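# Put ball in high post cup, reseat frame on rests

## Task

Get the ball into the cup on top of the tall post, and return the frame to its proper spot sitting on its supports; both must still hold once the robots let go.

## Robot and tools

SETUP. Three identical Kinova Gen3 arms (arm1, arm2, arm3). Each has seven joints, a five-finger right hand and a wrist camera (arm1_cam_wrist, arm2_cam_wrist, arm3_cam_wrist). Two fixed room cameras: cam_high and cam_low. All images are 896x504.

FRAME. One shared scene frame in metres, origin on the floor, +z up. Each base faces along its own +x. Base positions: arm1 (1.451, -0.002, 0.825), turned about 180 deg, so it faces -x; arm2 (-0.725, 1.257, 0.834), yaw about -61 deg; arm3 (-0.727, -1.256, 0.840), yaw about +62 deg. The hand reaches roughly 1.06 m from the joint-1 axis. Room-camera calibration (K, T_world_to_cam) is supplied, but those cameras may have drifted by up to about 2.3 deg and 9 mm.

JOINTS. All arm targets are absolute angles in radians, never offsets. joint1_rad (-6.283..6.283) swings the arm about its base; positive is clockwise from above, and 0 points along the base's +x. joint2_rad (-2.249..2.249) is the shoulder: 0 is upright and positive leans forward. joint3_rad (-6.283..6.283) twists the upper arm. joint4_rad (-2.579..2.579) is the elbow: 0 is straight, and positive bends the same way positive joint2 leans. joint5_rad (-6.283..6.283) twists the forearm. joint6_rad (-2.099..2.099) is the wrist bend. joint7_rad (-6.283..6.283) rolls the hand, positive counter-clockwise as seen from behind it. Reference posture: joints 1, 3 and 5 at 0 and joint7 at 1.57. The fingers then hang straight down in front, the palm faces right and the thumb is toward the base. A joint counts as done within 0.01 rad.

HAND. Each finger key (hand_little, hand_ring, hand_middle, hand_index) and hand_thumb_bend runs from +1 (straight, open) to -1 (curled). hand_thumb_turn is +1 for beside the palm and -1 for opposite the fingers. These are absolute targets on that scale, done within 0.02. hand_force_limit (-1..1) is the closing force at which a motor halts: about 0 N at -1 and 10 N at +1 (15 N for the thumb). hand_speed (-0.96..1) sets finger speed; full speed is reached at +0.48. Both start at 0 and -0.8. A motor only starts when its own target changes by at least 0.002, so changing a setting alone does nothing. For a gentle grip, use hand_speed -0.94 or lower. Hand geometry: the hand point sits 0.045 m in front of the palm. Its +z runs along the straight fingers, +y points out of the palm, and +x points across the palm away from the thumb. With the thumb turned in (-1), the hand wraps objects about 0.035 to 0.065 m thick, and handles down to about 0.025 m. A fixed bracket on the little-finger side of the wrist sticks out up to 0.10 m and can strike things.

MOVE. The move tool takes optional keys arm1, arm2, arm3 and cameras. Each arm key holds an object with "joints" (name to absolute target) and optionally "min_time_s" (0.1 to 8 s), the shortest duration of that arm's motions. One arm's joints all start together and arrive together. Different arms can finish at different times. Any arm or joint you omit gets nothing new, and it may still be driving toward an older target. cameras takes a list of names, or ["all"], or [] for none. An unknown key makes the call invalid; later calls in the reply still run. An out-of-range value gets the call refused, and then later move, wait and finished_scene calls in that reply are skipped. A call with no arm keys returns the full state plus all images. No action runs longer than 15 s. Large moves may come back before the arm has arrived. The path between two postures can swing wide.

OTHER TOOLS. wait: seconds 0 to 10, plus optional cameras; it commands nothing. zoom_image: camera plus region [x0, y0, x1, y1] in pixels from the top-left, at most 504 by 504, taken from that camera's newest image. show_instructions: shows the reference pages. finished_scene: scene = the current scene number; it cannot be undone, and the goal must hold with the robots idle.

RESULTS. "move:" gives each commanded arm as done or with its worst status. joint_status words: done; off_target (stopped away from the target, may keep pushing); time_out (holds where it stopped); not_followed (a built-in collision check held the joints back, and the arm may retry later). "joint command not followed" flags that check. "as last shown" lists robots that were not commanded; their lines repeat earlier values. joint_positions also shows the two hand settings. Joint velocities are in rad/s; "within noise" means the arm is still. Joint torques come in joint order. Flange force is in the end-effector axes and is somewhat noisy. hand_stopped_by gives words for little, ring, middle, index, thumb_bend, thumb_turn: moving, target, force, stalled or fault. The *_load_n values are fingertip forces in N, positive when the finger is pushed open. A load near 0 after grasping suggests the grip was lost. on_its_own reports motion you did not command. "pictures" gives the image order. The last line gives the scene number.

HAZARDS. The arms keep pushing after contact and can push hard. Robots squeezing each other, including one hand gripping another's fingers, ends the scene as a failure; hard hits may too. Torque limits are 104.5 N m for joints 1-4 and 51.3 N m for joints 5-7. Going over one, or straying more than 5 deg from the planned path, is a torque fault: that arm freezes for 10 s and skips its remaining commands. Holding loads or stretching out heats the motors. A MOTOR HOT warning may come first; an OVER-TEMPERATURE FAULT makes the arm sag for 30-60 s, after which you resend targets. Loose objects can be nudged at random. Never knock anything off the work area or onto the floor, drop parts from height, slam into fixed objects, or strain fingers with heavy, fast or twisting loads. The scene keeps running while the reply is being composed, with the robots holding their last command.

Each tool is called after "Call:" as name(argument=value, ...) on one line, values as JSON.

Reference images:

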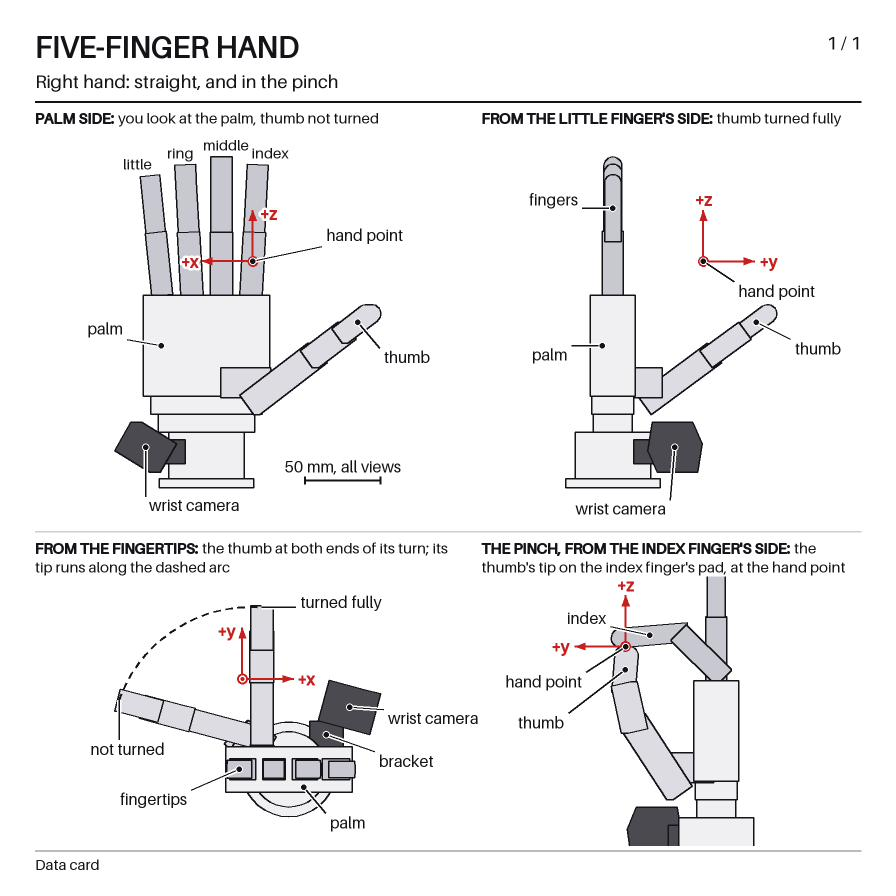

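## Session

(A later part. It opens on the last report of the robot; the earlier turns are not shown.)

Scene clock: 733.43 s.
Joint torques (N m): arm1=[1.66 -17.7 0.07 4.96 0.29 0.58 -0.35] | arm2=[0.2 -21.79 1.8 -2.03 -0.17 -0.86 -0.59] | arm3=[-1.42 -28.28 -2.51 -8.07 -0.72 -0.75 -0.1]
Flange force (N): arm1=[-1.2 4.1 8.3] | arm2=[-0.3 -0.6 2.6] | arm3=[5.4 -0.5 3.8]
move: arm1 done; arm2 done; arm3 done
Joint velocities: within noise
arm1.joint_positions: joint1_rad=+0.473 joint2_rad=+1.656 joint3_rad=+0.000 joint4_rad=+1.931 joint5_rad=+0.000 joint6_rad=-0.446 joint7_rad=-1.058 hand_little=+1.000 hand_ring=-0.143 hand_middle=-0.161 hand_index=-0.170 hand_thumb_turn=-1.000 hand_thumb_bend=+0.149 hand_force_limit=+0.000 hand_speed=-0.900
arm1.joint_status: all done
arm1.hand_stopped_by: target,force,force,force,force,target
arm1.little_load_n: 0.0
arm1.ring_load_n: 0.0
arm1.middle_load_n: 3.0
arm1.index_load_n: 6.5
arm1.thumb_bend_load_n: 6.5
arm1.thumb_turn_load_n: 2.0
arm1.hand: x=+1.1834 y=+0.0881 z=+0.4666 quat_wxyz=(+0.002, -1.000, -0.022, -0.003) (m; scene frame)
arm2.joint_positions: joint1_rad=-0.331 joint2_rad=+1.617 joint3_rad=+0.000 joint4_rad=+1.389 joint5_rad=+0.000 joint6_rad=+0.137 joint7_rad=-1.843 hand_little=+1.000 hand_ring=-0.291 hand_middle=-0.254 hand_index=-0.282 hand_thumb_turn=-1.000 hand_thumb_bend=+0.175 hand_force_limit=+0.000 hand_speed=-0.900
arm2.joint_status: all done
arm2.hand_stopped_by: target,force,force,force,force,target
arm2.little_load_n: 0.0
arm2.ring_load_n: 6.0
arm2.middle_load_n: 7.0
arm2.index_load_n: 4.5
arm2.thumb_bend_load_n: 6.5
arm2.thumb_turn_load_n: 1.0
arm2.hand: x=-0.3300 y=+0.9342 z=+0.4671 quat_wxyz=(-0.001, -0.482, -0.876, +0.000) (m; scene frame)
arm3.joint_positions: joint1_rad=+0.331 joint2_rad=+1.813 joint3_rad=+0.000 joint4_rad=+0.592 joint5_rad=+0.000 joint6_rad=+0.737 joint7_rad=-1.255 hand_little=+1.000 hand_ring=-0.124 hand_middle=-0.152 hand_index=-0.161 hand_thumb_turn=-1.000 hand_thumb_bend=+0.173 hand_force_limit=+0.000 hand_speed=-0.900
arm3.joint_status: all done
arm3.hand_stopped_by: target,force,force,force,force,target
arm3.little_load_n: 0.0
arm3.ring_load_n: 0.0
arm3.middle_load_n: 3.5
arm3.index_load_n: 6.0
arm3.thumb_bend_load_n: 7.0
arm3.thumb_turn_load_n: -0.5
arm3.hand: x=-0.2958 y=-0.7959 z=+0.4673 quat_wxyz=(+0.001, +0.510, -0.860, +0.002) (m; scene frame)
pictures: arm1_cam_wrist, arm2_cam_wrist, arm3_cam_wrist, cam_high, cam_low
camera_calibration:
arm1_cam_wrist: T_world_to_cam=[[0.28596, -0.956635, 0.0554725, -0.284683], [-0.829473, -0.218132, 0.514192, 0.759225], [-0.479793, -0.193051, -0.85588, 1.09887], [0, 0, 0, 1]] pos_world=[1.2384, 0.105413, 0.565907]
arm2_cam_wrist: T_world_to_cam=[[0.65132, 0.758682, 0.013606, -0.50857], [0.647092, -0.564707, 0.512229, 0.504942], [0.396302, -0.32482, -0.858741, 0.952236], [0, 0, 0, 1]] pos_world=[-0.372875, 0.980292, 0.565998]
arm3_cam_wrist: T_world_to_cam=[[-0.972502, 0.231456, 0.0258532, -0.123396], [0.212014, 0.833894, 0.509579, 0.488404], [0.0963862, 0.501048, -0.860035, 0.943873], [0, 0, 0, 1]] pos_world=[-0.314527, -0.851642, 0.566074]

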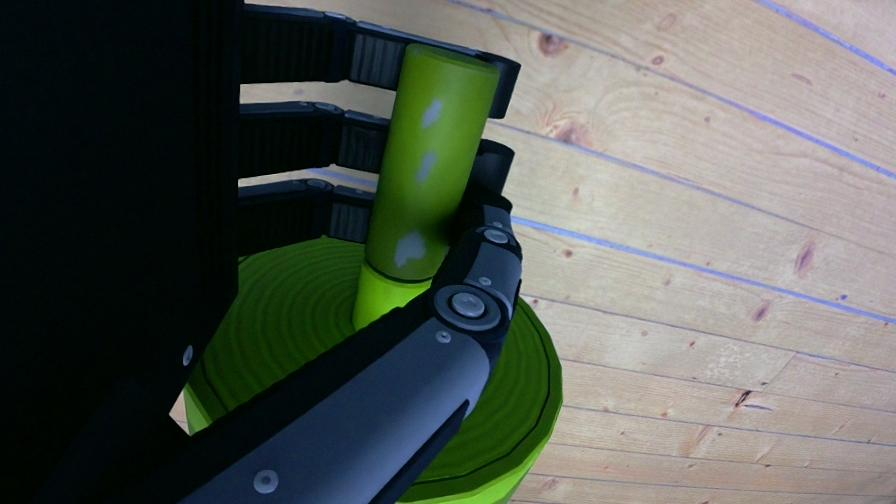

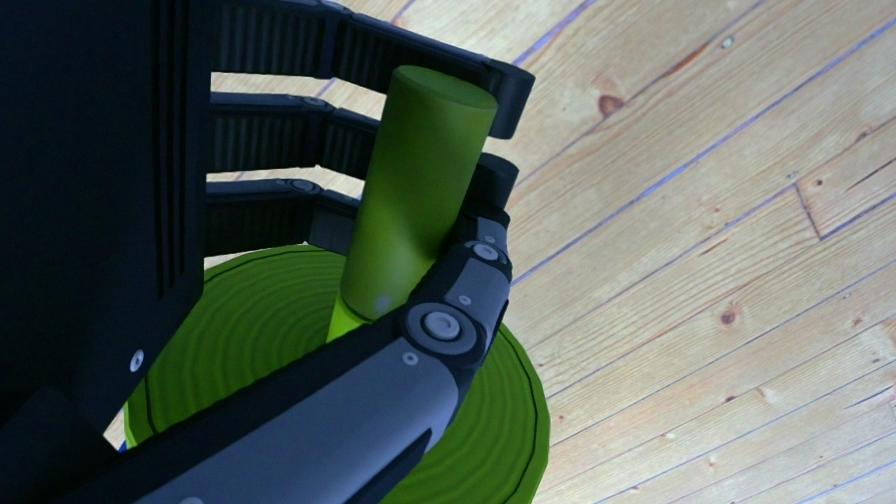

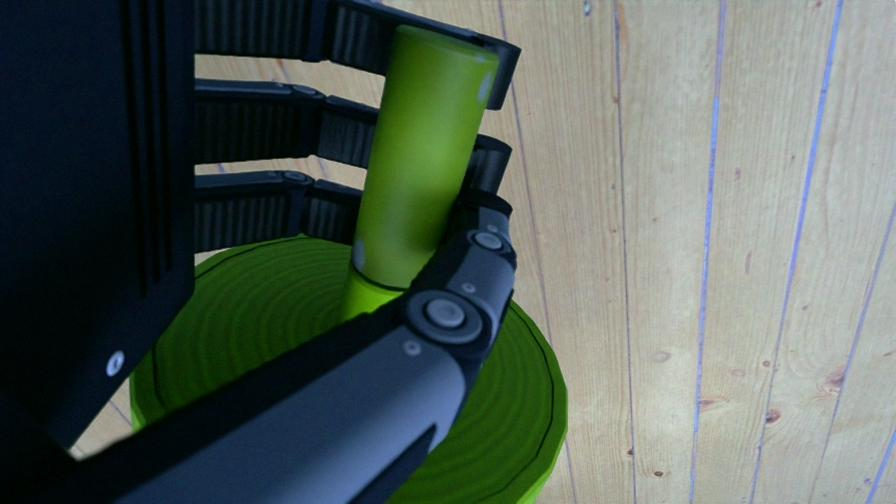

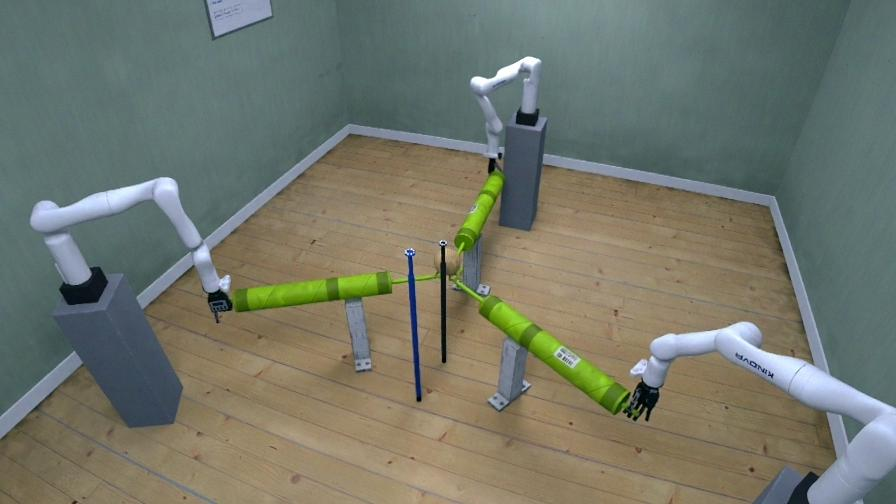

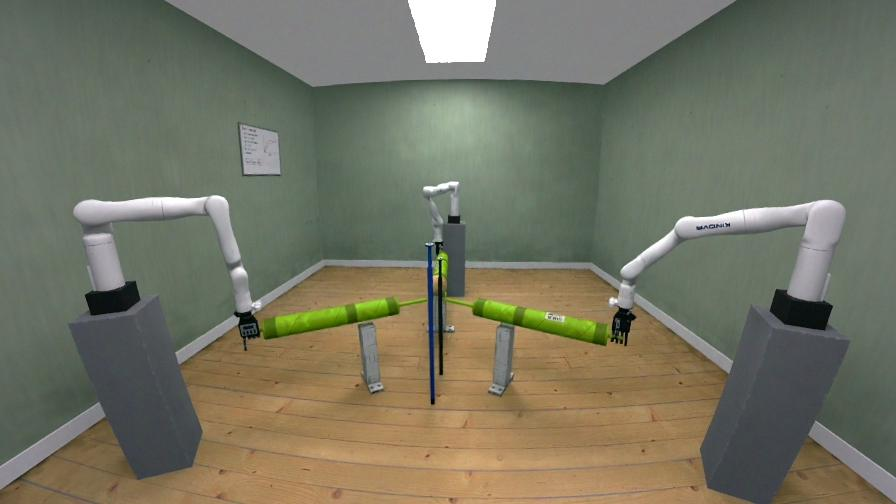

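Call:
move(arm1={"joints": {"joint2_rad": 1.4902, "joint4_rad": 2.0979, "joint6_rad": -0.4465}, "min_time_s": 2}, arm2={"joints": {"joint2_rad": 1.4509, "joint4_rad": 1.5461, "joint6_rad": 0.1446}, "min_time_s": 2}, arm3={"joints": {"joint2_rad": 1.6204, "joint4_rad": 0.8346, "joint6_rad": 0.6866}, "min_time_s": 2}, cameras=["cam_high", "cam_low"])

Call:
move(arm1={"joints": {"joint2_rad": 1.3064, "joint4_rad": 2.2350, "joint6_rad": -0.3998}, "min_time_s": 2}, arm2={"joints": {"joint2_rad": 1.2867, "joint4_rad": 1.6656, "joint6_rad": 0.1893}, "min_time_s": 2}, arm3={"joints": {"joint2_rad": 1.4581, "joint4_rad": 0.9878, "joint6_rad": 0.6957}, "min_time_s": 2}, cameras=["all"])

Scene clock: 772.43 s.
Joint torques (N m): arm1=[2.14 -16.21 1.15 6.48 0.11 1.48 -0.29] | arm2=[-0.92 -19.55 0.48 0.4 0.08 0.28 -0.23] | arm3=[-0.33 -25.97 -1.51 -5.31 -0.14 0.65 0.17]
Flange force (N): arm1=[-3.9 4.7 8.3] | arm2=[-5.0 -1.3 2.8] | arm3=[0.0 -0.1 4.6]
move: arm1 done; arm2 done; arm3 done
Joint velocities: within noise
arm1.joint_positions: joint1_rad=+0.473 joint2_rad=+1.490 joint3_rad=+0.000 joint4_rad=+2.098 joint5_rad=+0.000 joint6_rad=-0.447 joint7_rad=-1.058 hand_little=+1.000 hand_ring=-0.143 hand_middle=-0.161 hand_index=-0.170 hand_thumb_turn=-1.000 hand_thumb_bend=+0.147 hand_force_limit=+0.000 hand_speed=-0.900
arm1.joint_status: all done
arm1.hand_stopped_by: target,force,force,force,force,target
arm1.little_load_n: 0.0
arm1.ring_load_n: 0.0
arm1.middle_load_n: 1.0
arm1.index_load_n: 5.0
arm1.thumb_bend_load_n: 0.0
arm1.thumb_turn_load_n: 0.0
arm1.hand: x=+1.1831 y=+0.0878 z=+0.5365 quat_wxyz=(+0.002, -1.000, -0.022, -0.003) (m; scene frame)
arm2.joint_positions: joint1_rad=-0.331 joint2_rad=+1.451 joint3_rad=+0.000 joint4_rad=+1.546 joint5_rad=+0.000 joint6_rad=+0.145 joint7_rad=-1.843 hand_little=+1.000 hand_ring=-0.291 hand_middle=-0.254 hand_index=-0.282 hand_thumb_turn=-1.000 hand_thumb_bend=+0.175 hand_force_limit=+0.000 hand_speed=-0.900
arm2.joint_status: all done
arm2.hand_stopped_by: target,force,force,force,force,target
arm2.little_load_n: 0.0
arm2.ring_load_n: 4.0
arm2.middle_load_n: 7.5
arm2.index_load_n: 4.5
arm2.thumb_bend_load_n: 5.5
arm2.thumb_turn_load_n: 0.5
arm2.hand: x=-0.3302 y=+0.9342 z=+0.5371 quat_wxyz=(-0.001, -0.482, -0.876, +0.000) (m; scene frame)
arm3.joint_positions: joint1_rad=+0.331 joint2_rad=+1.620 joint3_rad=+0.000 joint4_rad=+0.835 joint5_rad=+0.000 joint6_rad=+0.687 joint7_rad=-1.255 hand_little=+1.000 hand_ring=-0.124 hand_middle=-0.152 hand_index=-0.161 hand_thumb_turn=-1.000 hand_thumb_bend=+0.171 hand_force_limit=+0.000 hand_speed=-0.900
arm3.joint_status: all done
arm3.hand_stopped_by: target,force,force,force,force,target
arm3.little_load_n: 0.0
arm3.ring_load_n: 0.0
arm3.middle_load_n: 1.5
arm3.index_load_n: 4.5
arm3.thumb_bend_load_n: 1.0
arm3.thumb_turn_load_n: 1.0
arm3.hand: x=-0.2960 y=-0.7957 z=+0.5372 quat_wxyz=(+0.001, +0.510, -0.860, +0.002) (m; scene frame)
pictures: cam_high, cam_low

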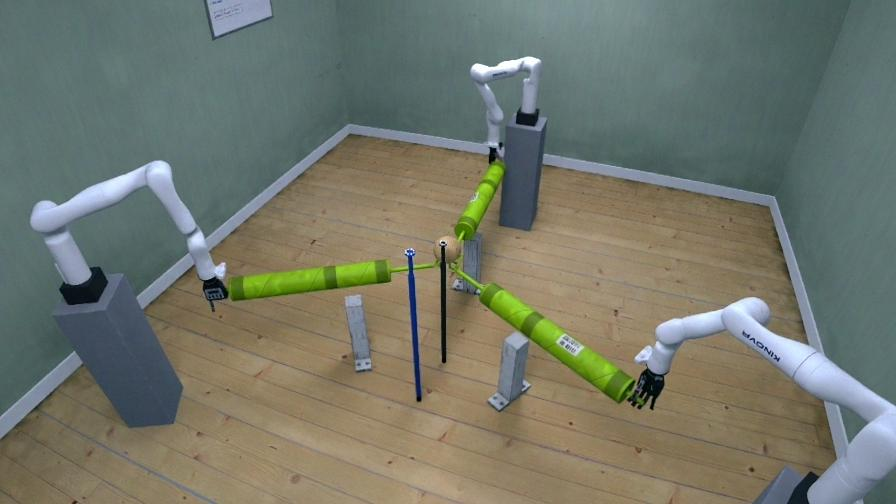

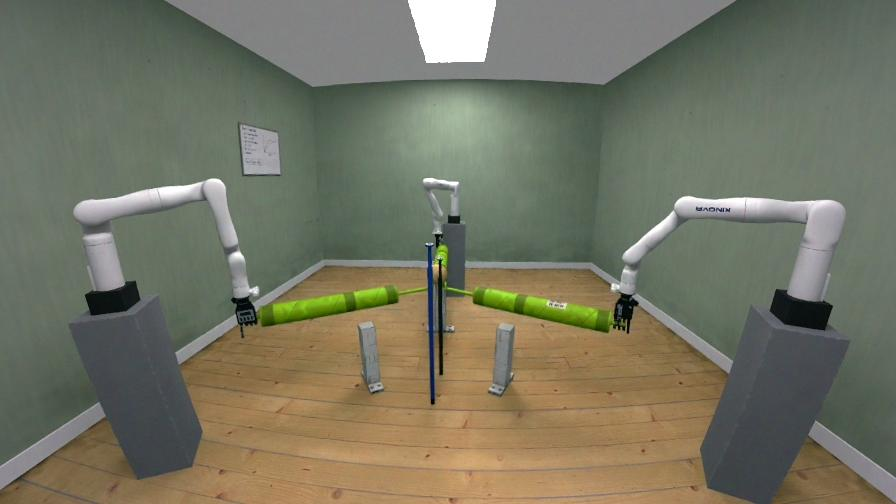

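Scene clock: 774.73 s.
Joint torques (N m): arm1=[1.91 -16.27 0.56 6 0.23 1.43 -0.31] | arm2=[-0.72 -19.41 0.76 -0.15 0.1 0.27 -0.29] | arm3=[-0.36 -26.87 -1.66 -6.2 -0.24 0.12 0.05]
Flange force (N): arm1=[-3.4 4.1 8.8] | arm2=[-4.4 -1.1 2.1] | arm3=[1.0 0.0 5.0]
move: arm1 done; arm2 done; arm3 done
Joint velocities: within noise
arm1.joint_positions: joint1_rad=+0.473 joint2_rad=+1.306 joint3_rad=+0.000 joint4_rad=+2.235 joint5_rad=+0.000 joint6_rad=-0.400 joint7_rad=-1.058 hand_little=+1.000 hand_ring=-0.143 hand_middle=-0.161 hand_index=-0.170 hand_thumb_turn=-1.000 hand_thumb_bend=+0.147 hand_force_limit=+0.000 hand_speed=-0.900
arm1.joint_status: all done
arm1.hand_stopped_by: target,force,force,force,force,target
arm1.little_load_n: 0.0
arm1.ring_load_n: 0.0
arm1.middle_load_n: 1.0
arm1.index_load_n: 5.0
arm1.thumb_bend_load_n: 0.0
arm1.thumb_turn_load_n: 0.0
arm1.hand: x=+1.1826 y=+0.0876 z=+0.6066 quat_wxyz=(+0.002, -1.000, -0.022, -0.003) (m; scene frame)
arm2.joint_positions: joint1_rad=-0.331 joint2_rad=+1.287 joint3_rad=+0.000 joint4_rad=+1.666 joint5_rad=+0.000 joint6_rad=+0.189 joint7_rad=-1.843 hand_little=+1.000 hand_ring=-0.291 hand_middle=-0.254 hand_index=-0.282 hand_thumb_turn=-1.000 hand_thumb_bend=+0.175 hand_force_limit=+0.000 hand_speed=-0.900
arm2.joint_status: all done
arm2.hand_stopped_by: target,force,force,force,force,target
arm2.little_load_n: 0.0
arm2.ring_load_n: 4.0
arm2.middle_load_n: 7.0
arm2.index_load_n: 5.0
arm2.thumb_bend_load_n: 5.5
arm2.thumb_turn_load_n: 0.5
arm2.hand: x=-0.3304 y=+0.9342 z=+0.6070 quat_wxyz=(-0.001, -0.482, -0.876, +0.000) (m; scene frame)
arm3.joint_positions: joint1_rad=+0.331 joint2_rad=+1.458 joint3_rad=+0.000 joint4_rad=+0.988 joint5_rad=+0.000 joint6_rad=+0.696 joint7_rad=-1.255 hand_little=+1.000 hand_ring=-0.124 hand_middle=-0.152 hand_index=-0.161 hand_thumb_turn=-1.000 hand_thumb_bend=+0.171 hand_force_limit=+0.000 hand_speed=-0.900
arm3.joint_status: all done
arm3.hand_stopped_by: target,force,force,force,force,target
arm3.little_load_n: 0.0
arm3.ring_load_n: 0.0
arm3.middle_load_n: 1.0
arm3.index_load_n: 4.5
arm3.thumb_bend_load_n: 0.5
arm3.thumb_turn_load_n: 0.5
arm3.hand: x=-0.2960 y=-0.7954 z=+0.6073 quat_wxyz=(+0.001, +0.510, -0.860, +0.002) (m; scene frame)
pictures: arm1_cam_wrist, arm2_cam_wrist, arm3_cam_wrist, cam_high, cam_low
camera_calibration:
arm1_cam_wrist: T_world_to_cam=[[0.286006, -0.956616, 0.0555543, -0.292815], [-0.829462, -0.218128, 0.51421, 0.686439], [-0.479784, -0.193148, -0.855863, 1.2182], [0, 0, 0, 1]] pos_world=[1.2376, 0.104913, 0.705907]
arm2_cam_wrist: T_world_to_cam=[[0.65132, 0.758682, 0.013606, -0.510211], [0.647092, -0.564707, 0.512229, 0.433591], [0.396302, -0.32482, -0.858741, 1.07245], [0, 0, 0, 1]] pos_world=[-0.373275, 0.980292, 0.705798]
arm3_cam_wrist: T_world_to_cam=[[-0.972502, 0.231456, 0.0258532, -0.127251], [0.212014, 0.833894, 0.509579, 0.416584], [0.0963862, 0.501048, -0.860035, 1.06399], [0, 0, 0, 1]] pos_world=[-0.314627, -0.851042, 0.706074]

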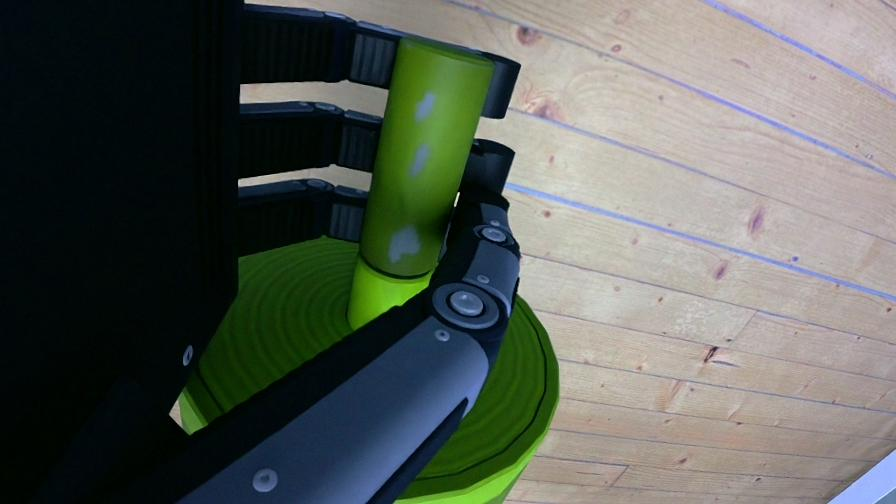

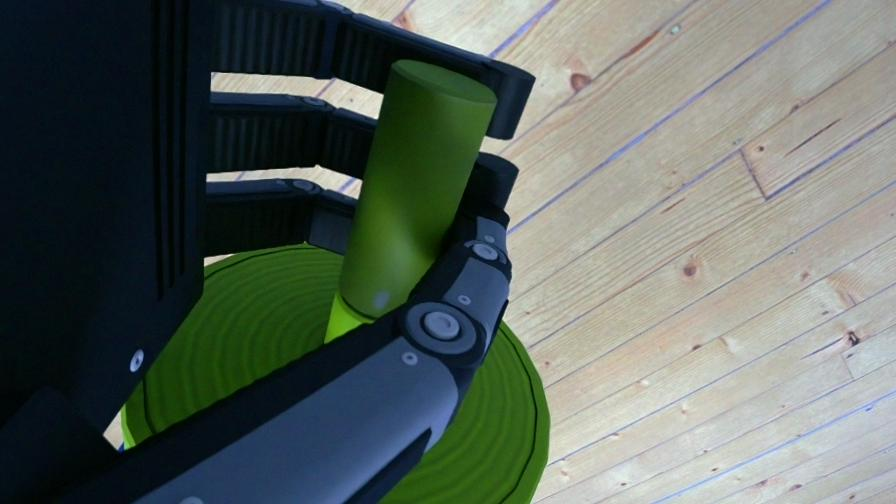

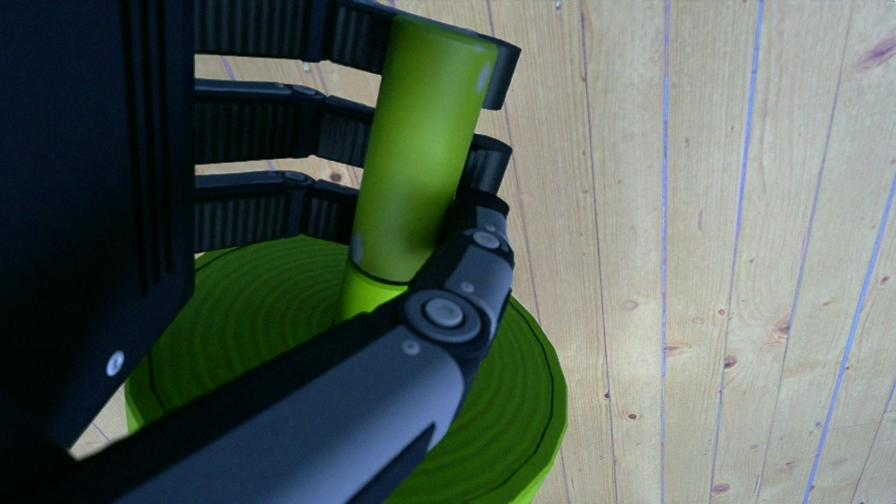

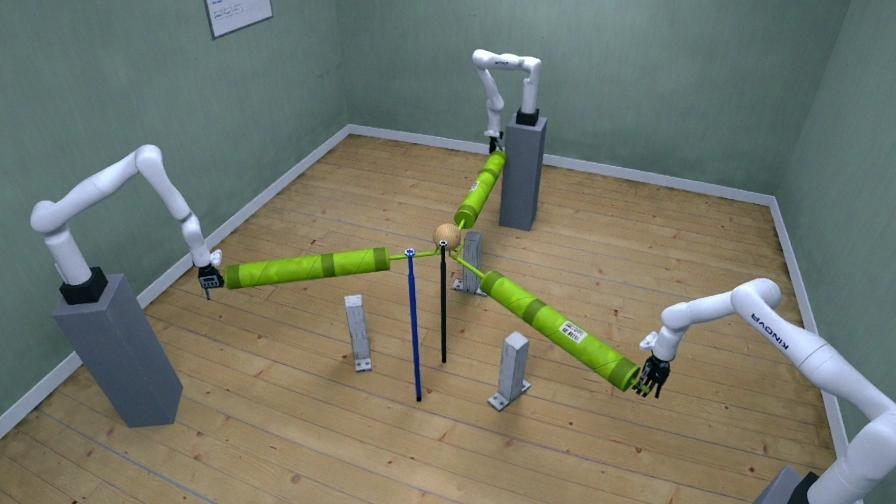

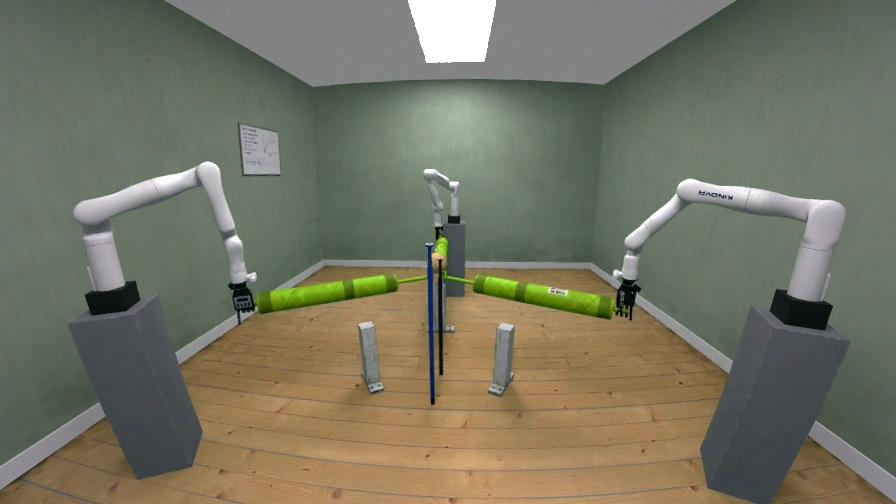

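Call:
move(arm1={"joints": {"hand_force_limit": -0.3, "hand_thumb_bend": -0.6}}, arm3={"joints": {"hand_force_limit": -0.3, "hand_thumb_bend": -0.6}}, cameras=["arm1_cam_wrist", "arm3_cam_wrist"])

Call:
move(arm1={"joints": {"joint2_rad": 1.0989, "joint4_rad": 2.3366, "joint6_rad": -0.2939}, "min_time_s": 2}, arm2={"joints": {"joint2_rad": 1.1229, "joint4_rad": 1.7489, "joint6_rad": 0.2698}, "min_time_s": 2}, arm3={"joints": {"joint2_rad": 1.3125, "joint4_rad": 1.0855, "joint6_rad": 0.7436}, "min_time_s": 2})

Call:
move(arm1={"joints": {"joint2_rad": 0.8658, "joint4_rad": 2.3926, "joint6_rad": -0.1168}, "min_time_s": 2}, arm2={"joints": {"joint2_rad": 0.9618, "joint4_rad": 1.7952, "joint6_rad": 0.3846}, "min_time_s": 2}, arm3={"joints": {"joint2_rad": 1.1808, "joint4_rad": 1.138, "joint6_rad": 0.8228}, "min_time_s": 2}, cameras=["all"])

Scene clock: 785.23 s.
Joint torques (N m): arm1=[1.92 -17.09 0.56 5.03 0.18 0.91 -0.34] | arm2=[-1.25 -19.96 0.1 -0.76 -0.02 0 -0.3] | arm3=[0.02 -26.34 -1.26 -5.67 -0.07 0.48 0.15]
Flange force (N): arm1=[-2.1 4.8 8.9] | arm2=[-3.7 -2.5 2.3] | arm3=[0.1 0.5 4.9]
move: arm1 off_target; arm3 off_target
Joint velocities: within noise
arm1.joint_positions: joint1_rad=+0.473 joint2_rad=+1.306 joint3_rad=+0.000 joint4_rad=+2.235 joint5_rad=+0.000 joint6_rad=-0.400 joint7_rad=-1.058 hand_little=+1.000 hand_ring=-0.143 hand_middle=-0.161 hand_index=-0.170 hand_thumb_turn=-1.000 hand_thumb_bend=+0.113 hand_force_limit=-0.300 hand_speed=-0.900
arm1.joint_status: hand_thumb_bend off_target (ended at +0.113, target -0.600); the others done
arm1.hand_stopped_by: target,force,force,force,force,target
arm1.little_load_n: 0.0
arm1.ring_load_n: 0.0
arm1.middle_load_n: 2.0
arm1.index_load_n: 5.5
arm1.thumb_bend_load_n: 5.0
arm1.thumb_turn_load_n: 2.0
arm1.hand: x=+1.1827 y=+0.0876 z=+0.6066 quat_wxyz=(+0.002, -1.000, -0.022, -0.003) (m; scene frame)
arm2: as last shown
arm2.middle_load_n: 7.5
arm2.index_load_n: 4.5
arm3.joint_positions: joint1_rad=+0.331 joint2_rad=+1.458 joint3_rad=+0.000 joint4_rad=+0.988 joint5_rad=+0.000 joint6_rad=+0.696 joint7_rad=-1.255 hand_little=+1.000 hand_ring=-0.124 hand_middle=-0.152 hand_index=-0.161 hand_thumb_turn=-1.000 hand_thumb_bend=+0.160 hand_force_limit=-0.300 hand_speed=-0.900
arm3.joint_status: hand_thumb_bend off_target (ended at +0.160, target -0.600); the others done
arm3.hand_stopped_by: target,force,force,force,force,target
arm3.little_load_n: 0.0
arm3.ring_load_n: 0.0
arm3.middle_load_n: 2.0
arm3.index_load_n: 4.5
arm3.thumb_bend_load_n: 5.5
arm3.thumb_turn_load_n: 1.5
arm3.hand: x=-0.2960 y=-0.7954 z=+0.6073 quat_wxyz=(+0.001, +0.510, -0.860, +0.002) (m; scene frame)
pictures: arm1_cam_wrist, arm3_cam_wrist
camera_calibration:
arm1_cam_wrist: T_world_to_cam=[[0.285927, -0.956637, 0.0556038, -0.292779], [-0.829489, -0.218036, 0.514206, 0.686549], [-0.479784, -0.193148, -0.855863, 1.21825], [0, 0, 0, 1]] pos_world=[1.2377, 0.104913, 0.705908]
arm3_cam_wrist: T_world_to_cam=[[-0.972502, 0.231456, 0.0258532, -0.127251], [0.212014, 0.833894, 0.509579, 0.416584], [0.0963862, 0.501048, -0.860035, 1.06399], [0, 0, 0, 1]] pos_world=[-0.314627, -0.851042, 0.706074]

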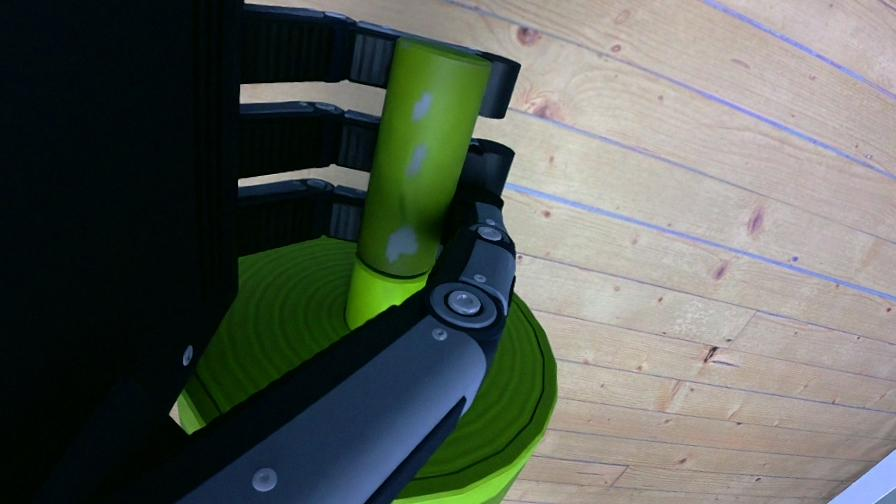

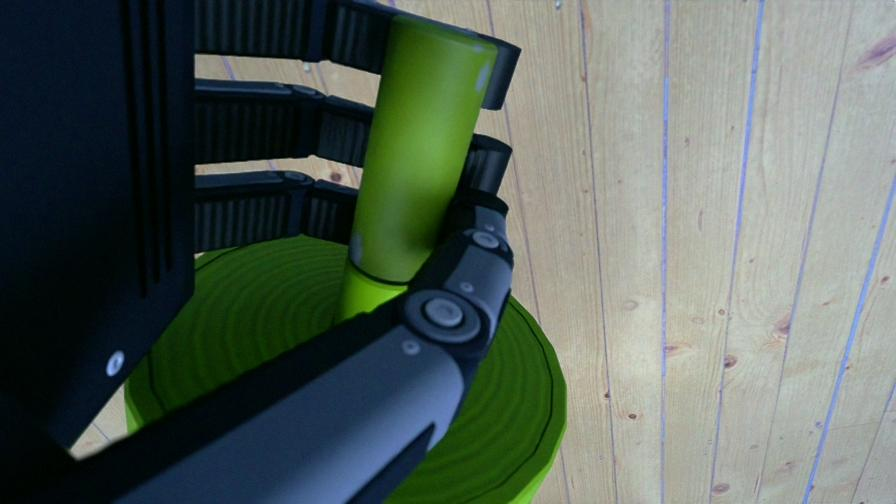

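Scene clock: 787.53 s.
Joint torques (N m): arm1=[1.68 -15.87 0.02 5.18 0.28 1.49 -0.31] | arm2=[-0.9 -18.85 0.65 -0.38 0.1 0.6 -0.22] | arm3=[-0.08 -26.93 -1.35 -6.86 -0.22 -0.07 0.03]
Flange force (N): arm1=[-3.5 3.3 9.7] | arm2=[-4.9 -1.4 2.2] | arm3=[1.3 0.5 5.1]
move: arm1 done; arm2 done; arm3 done
Joint velocities: within noise
arm1.joint_positions: joint1_rad=+0.473 joint2_rad=+1.099 joint3_rad=+0.000 joint4_rad=+2.337 joint5_rad=+0.000 joint6_rad=-0.294 joint7_rad=-1.058 hand_little=+1.000 hand_ring=-0.143 hand_middle=-0.161 hand_index=-0.170 hand_thumb_turn=-1.000 hand_thumb_bend=+0.112 hand_force_limit=-0.300 hand_speed=-0.900
arm1.joint_status: all done
arm1.hand_stopped_by: target,force,force,force,force,target
arm1.little_load_n: 0.0
arm1.ring_load_n: 0.0
arm1.middle_load_n: 1.0
arm1.index_load_n: 4.5
arm1.thumb_bend_load_n: 0.0
arm1.thumb_turn_load_n: 0.0
arm1.hand: x=+1.1823 y=+0.0873 z=+0.6766 quat_wxyz=(+0.002, -1.000, -0.022, -0.003) (m; scene frame)
arm2.joint_positions: joint1_rad=-0.331 joint2_rad=+1.123 joint3_rad=+0.000 joint4_rad=+1.749 joint5_rad=+0.000 joint6_rad=+0.270 joint7_rad=-1.843 hand_little=+1.000 hand_ring=-0.291 hand_middle=-0.254 hand_index=-0.282 hand_thumb_turn=-1.000 hand_thumb_bend=+0.175 hand_force_limit=+0.000 hand_speed=-0.900
arm2.joint_status: all done
arm2.hand_stopped_by: target,force,force,force,force,target
arm2.little_load_n: -0.5
arm2.ring_load_n: 4.0
arm2.middle_load_n: 7.5
arm2.index_load_n: 5.0
arm2.thumb_bend_load_n: 6.0
arm2.thumb_turn_load_n: 1.0
arm2.hand: x=-0.3306 y=+0.9342 z=+0.6770 quat_wxyz=(-0.001, -0.482, -0.876, +0.000) (m; scene frame)
arm3.joint_positions: joint1_rad=+0.331 joint2_rad=+1.313 joint3_rad=+0.000 joint4_rad=+1.085 joint5_rad=+0.000 joint6_rad=+0.744 joint7_rad=-1.255 hand_little=+1.000 hand_ring=-0.124 hand_middle=-0.152 hand_index=-0.161 hand_thumb_turn=-1.000 hand_thumb_bend=+0.160 hand_force_limit=-0.300 hand_speed=-0.900
arm3.joint_status: all done
arm3.hand_stopped_by: target,force,force,force,force,target
arm3.little_load_n: 0.0
arm3.ring_load_n: 0.0
arm3.middle_load_n: 1.5
arm3.index_load_n: 4.5
arm3.thumb_bend_load_n: 4.0
arm3.thumb_turn_load_n: -0.5
arm3.hand: x=-0.2961 y=-0.7951 z=+0.6773 quat_wxyz=(+0.001, +0.510, -0.860, +0.002) (m; scene frame)
pictures: none

Scene clock: 789.83 s.
Joint torques (N m): arm1=[1.61 -15.11 0.02 3.43 0.21 1.42 -0.33] | arm2=[-0.79 -18.43 0.58 -1.51 0.09 0.56 -0.26] | arm3=[-0.07 -26.74 -1.4 -7.51 -0.22 -0.1 0.03]
Flange force (N): arm1=[-4.2 3.1 10.3] | arm2=[-4.5 -1.4 1.9] | arm3=[1.4 0.6 5.4]
move: arm1 done; arm2 done; arm3 done
Joint velocities: within noise
arm1.joint_positions: joint1_rad=+0.473 joint2_rad=+0.866 joint3_rad=+0.000 joint4_rad=+2.393 joint5_rad=+0.000 joint6_rad=-0.117 joint7_rad=-1.058 hand_little=+1.000 hand_ring=-0.143 hand_middle=-0.161 hand_index=-0.170 hand_thumb_turn=-1.000 hand_thumb_bend=+0.112 hand_force_limit=-0.300 hand_speed=-0.900
arm1.joint_status: all done
arm1.hand_stopped_by: target,force,force,force,force,target
arm1.little_load_n: 0.0
arm1.ring_load_n: 0.0
arm1.middle_load_n: 1.0
arm1.index_load_n: 4.5
arm1.thumb_bend_load_n: 0.0
arm1.thumb_turn_load_n: 0.0
arm1.hand: x=+1.1818 y=+0.0871 z=+0.7466 quat_wxyz=(+0.002, -1.000, -0.022, -0.003) (m; scene frame)
arm2.joint_positions: joint1_rad=-0.331 joint2_rad=+0.962 joint3_rad=+0.000 joint4_rad=+1.795 joint5_rad=+0.000 joint6_rad=+0.385 joint7_rad=-1.843 hand_little=+1.000 hand_ring=-0.291 hand_middle=-0.254 hand_index=-0.282 hand_thumb_turn=-1.000 hand_thumb_bend=+0.175 hand_force_limit=+0.000 hand_speed=-0.900
arm2.joint_status: all done
arm2.hand_stopped_by: target,force,force,force,force,target
arm2.little_load_n: 0.0
arm2.ring_load_n: 4.0
arm2.middle_load_n: 7.5
arm2.index_load_n: 4.5
arm2.thumb_bend_load_n: 6.0
arm2.thumb_turn_load_n: 0.5
arm2.hand: x=-0.3307 y=+0.9343 z=+0.7471 quat_wxyz=(-0.001, -0.482, -0.876, +0.000) (m; scene frame)
arm3.joint_positions: joint1_rad=+0.331 joint2_rad=+1.181 joint3_rad=+0.000 joint4_rad=+1.138 joint5_rad=+0.000 joint6_rad=+0.823 joint7_rad=-1.255 hand_little=+1.000 hand_ring=-0.124 hand_middle=-0.152 hand_index=-0.161 hand_thumb_turn=-1.000 hand_thumb_bend=+0.160 hand_force_limit=-0.300 hand_speed=-0.900
arm3.joint_status: all done
arm3.hand_stopped_by: target,force,force,force,force,target
arm3.little_load_n: 0.0
arm3.ring_load_n: 0.0
arm3.middle_load_n: 1.5
arm3.index_load_n: 4.0
arm3.thumb_bend_load_n: 2.5
arm3.thumb_turn_load_n: 0.0
arm3.hand: x=-0.2961 y=-0.7948 z=+0.7474 quat_wxyz=(+0.001, +0.510, -0.860, +0.002) (m; scene frame)
pictures: arm1_cam_wrist, arm2_cam_wrist, arm3_cam_wrist, cam_high, cam_low
camera_calibration:
arm1_cam_wrist: T_world_to_cam=[[0.28596, -0.956635, 0.0554725, -0.300714], [-0.829473, -0.218132, 0.514192, 0.613707], [-0.479793, -0.193051, -0.85588, 1.33756], [0, 0, 0, 1]] pos_world=[1.2368, 0.104413, 0.845907]
arm2_cam_wrist: T_world_to_cam=[[0.65132, 0.758682, 0.013606, -0.511998], [0.647092, -0.564707, 0.512229, 0.362078], [0.396302, -0.32482, -0.858741, 1.19291], [0, 0, 0, 1]] pos_world=[-0.373575, 0.980392, 0.845898]
arm3_cam_wrist: T_world_to_cam=[[-0.972502, 0.231456, 0.0258532, -0.131207], [0.212014, 0.833894, 0.509579, 0.344734], [0.0963862, 0.501048, -0.860035, 1.1842], [0, 0, 0, 1]] pos_world=[-0.314827, -0.850442, 0.846174]

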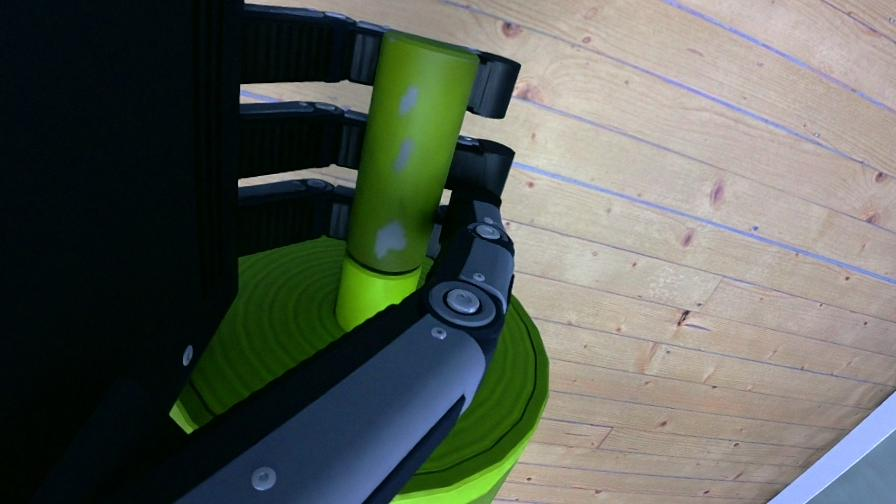

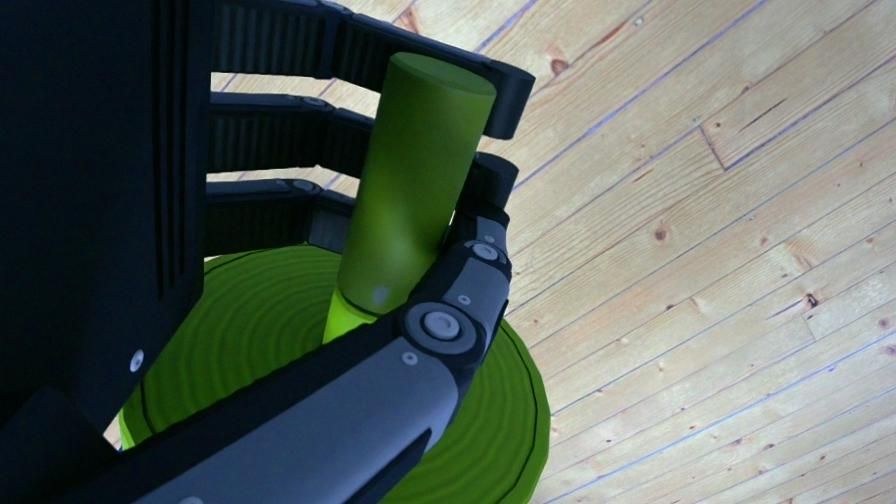

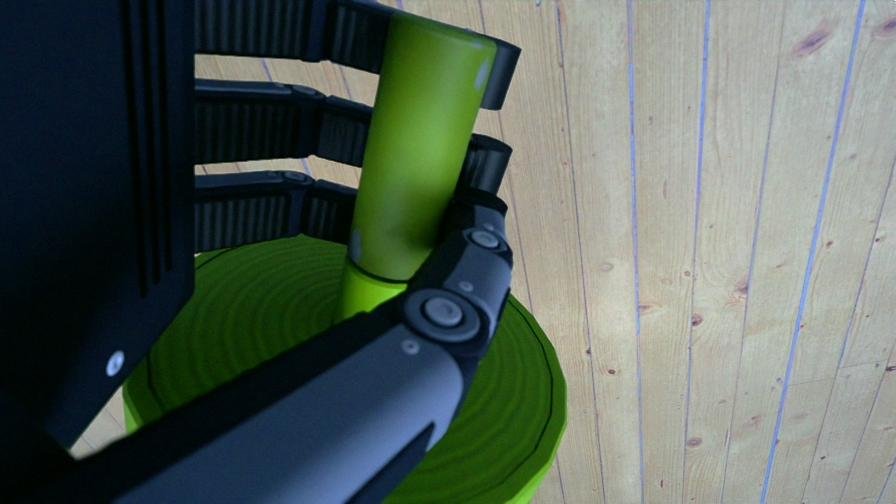

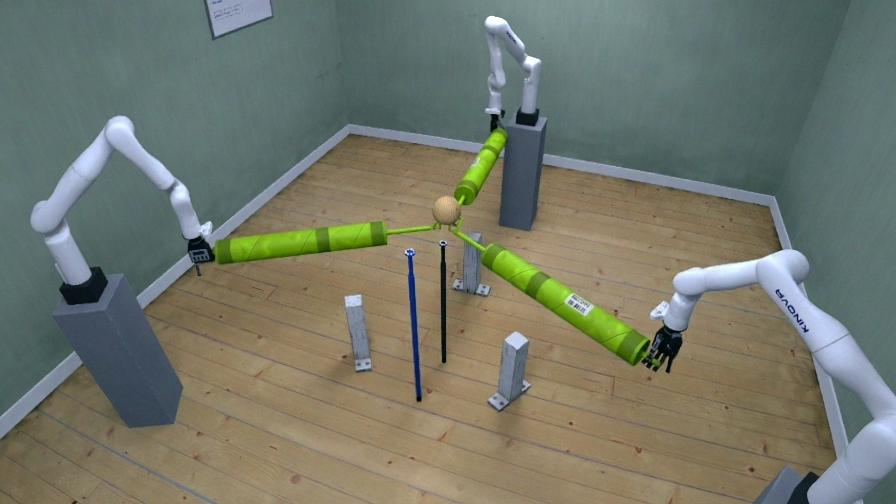

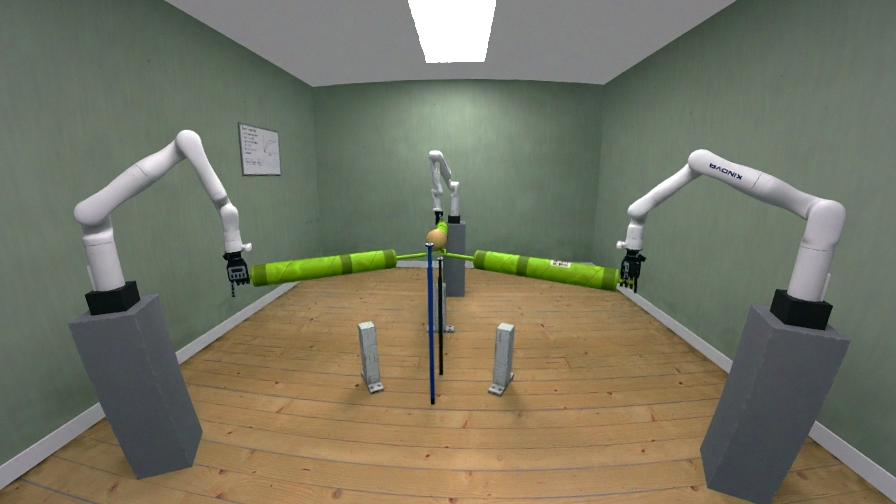

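Call:
move(arm1={"joints": {"hand_force_limit": 0.1, "hand_thumb_bend": -0.62, "hand_index": -0.62, "hand_middle": -0.62, "hand_ring": -0.62}}, arm3={"joints": {"hand_force_limit": 0.1, "hand_thumb_bend": -0.62, "hand_index": -0.62, "hand_middle": -0.62, "hand_ring": -0.62}}, cameras=["arm1_cam_wrist", "arm3_cam_wrist"])

Call:
zoom_image(camera="cam_low", region=[390, 200, 490, 300])

Call:
zoom_image(camera="cam_high", region=[380, 180, 500, 300])

Scene clock: 806.63 s.
Joint torques (N m): arm1=[1.4 -15.5 -0.37 2.58 0.04 1.11 -0.48] | arm2=[-0.82 -18.8 0.71 -2.24 0.08 0.25 -0.22] | arm3=[0.24 -27.13 -1.1 -8.21 -0.24 -0.43 -0.21]
Flange force (N): arm1=[-2.1 2.8 10.3] | arm2=[-3.0 -1.7 1.9] | arm3=[3.0 1.3 5.3]
move: arm1 off_target; arm3 off_target
Joint velocities: within noise
arm1.joint_positions: joint1_rad=+0.473 joint2_rad=+0.866 joint3_rad=+0.000 joint4_rad=+2.393 joint5_rad=+0.000 joint6_rad=-0.117 joint7_rad=-1.058 hand_little=+1.000 hand_ring=-0.243 hand_middle=-0.242 hand_index=-0.242 hand_thumb_turn=-1.000 hand_thumb_bend=+0.061 hand_force_limit=+0.100 hand_speed=-0.900
arm1.joint_status: hand_ring off_target (ended at -0.243, target -0.620); hand_middle off_target (ended at -0.242, target -0.620); hand_index off_target (ended at -0.242, target -0.620); hand_thumb_bend off_target (ended at +0.061, target -0.620); the others done
arm1.hand_stopped_by: target,force,force,force,force,target
arm1.little_load_n: 0.0
arm1.ring_load_n: 6.5
arm1.middle_load_n: 9.5
arm1.index_load_n: 4.5
arm1.thumb_bend_load_n: 8.5
arm1.thumb_turn_load_n: 0.5
arm1.hand: x=+1.1819 y=+0.0871 z=+0.7466 quat_wxyz=(+0.002, -1.000, -0.022, -0.003) (m; scene frame)
arm2: as last shown
arm2.ring_load_n: 4.5
arm2.index_load_n: 5.0
arm3.joint_positions: joint1_rad=+0.331 joint2_rad=+1.181 joint3_rad=+0.000 joint4_rad=+1.138 joint5_rad=+0.000 joint6_rad=+0.823 joint7_rad=-1.255 hand_little=+1.000 hand_ring=-0.178 hand_middle=-0.178 hand_index=-0.178 hand_thumb_turn=-1.000 hand_thumb_bend=+0.151 hand_force_limit=+0.100 hand_speed=-0.900
arm3.joint_status: hand_ring off_target (ended at -0.178, target -0.620); hand_middle off_target (ended at -0.178, target -0.620); hand_index off_target (ended at -0.178, target -0.620); hand_thumb_bend off_target (ended at +0.151, target -0.620); the others done
arm3.hand_stopped_by: target,force,force,force,force,target
arm3.little_load_n: 0.0
arm3.ring_load_n: 8.0
arm3.middle_load_n: 1.0
arm3.index_load_n: 0.0
arm3.thumb_bend_load_n: 7.5
arm3.thumb_turn_load_n: 0.5
arm3.hand: x=-0.2962 y=-0.7948 z=+0.7474 quat_wxyz=(+0.001, +0.510, -0.860, +0.002) (m; scene frame)
pictures: arm1_cam_wrist, arm3_cam_wrist
camera_calibration:
arm1_cam_wrist: T_world_to_cam=[[0.286006, -0.956616, 0.0555543, -0.300871], [-0.829462, -0.218128, 0.51421, 0.61376], [-0.479784, -0.193148, -0.855863, 1.33759], [0, 0, 0, 1]] pos_world=[1.2369, 0.104413, 0.845907]
arm3_cam_wrist: T_world_to_cam=[[-0.972506, 0.231438, 0.0258399, -0.131212], [0.211997, 0.833924, 0.509537, 0.34479], [0.0963776, 0.501006, -0.860061, 1.18418], [0, 0, 0, 1]] pos_world=[-0.314827, -0.850442, 0.846174]

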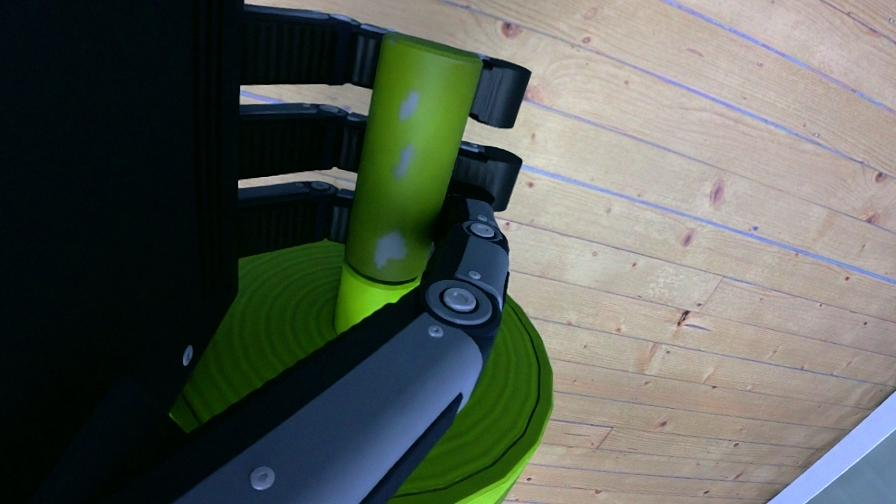

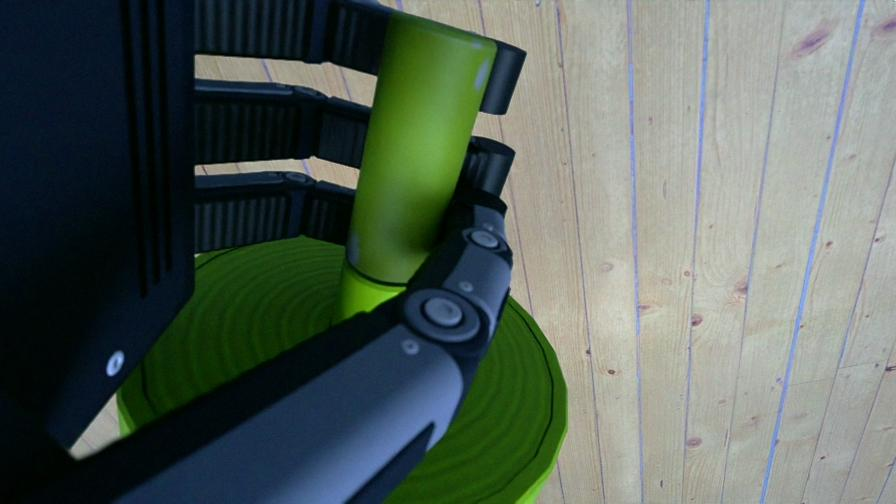

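This scene's latest camera images include none from cam_low. They are from: arm1_cam_wrist, arm3_cam_wrist. cam_low's image comes with the result of a call that names it in "cameras".

This scene's latest camera images include none from cam_high. They are from: arm1_cam_wrist, arm3_cam_wrist. cam_high's image comes with the result of a call that names it in "cameras".


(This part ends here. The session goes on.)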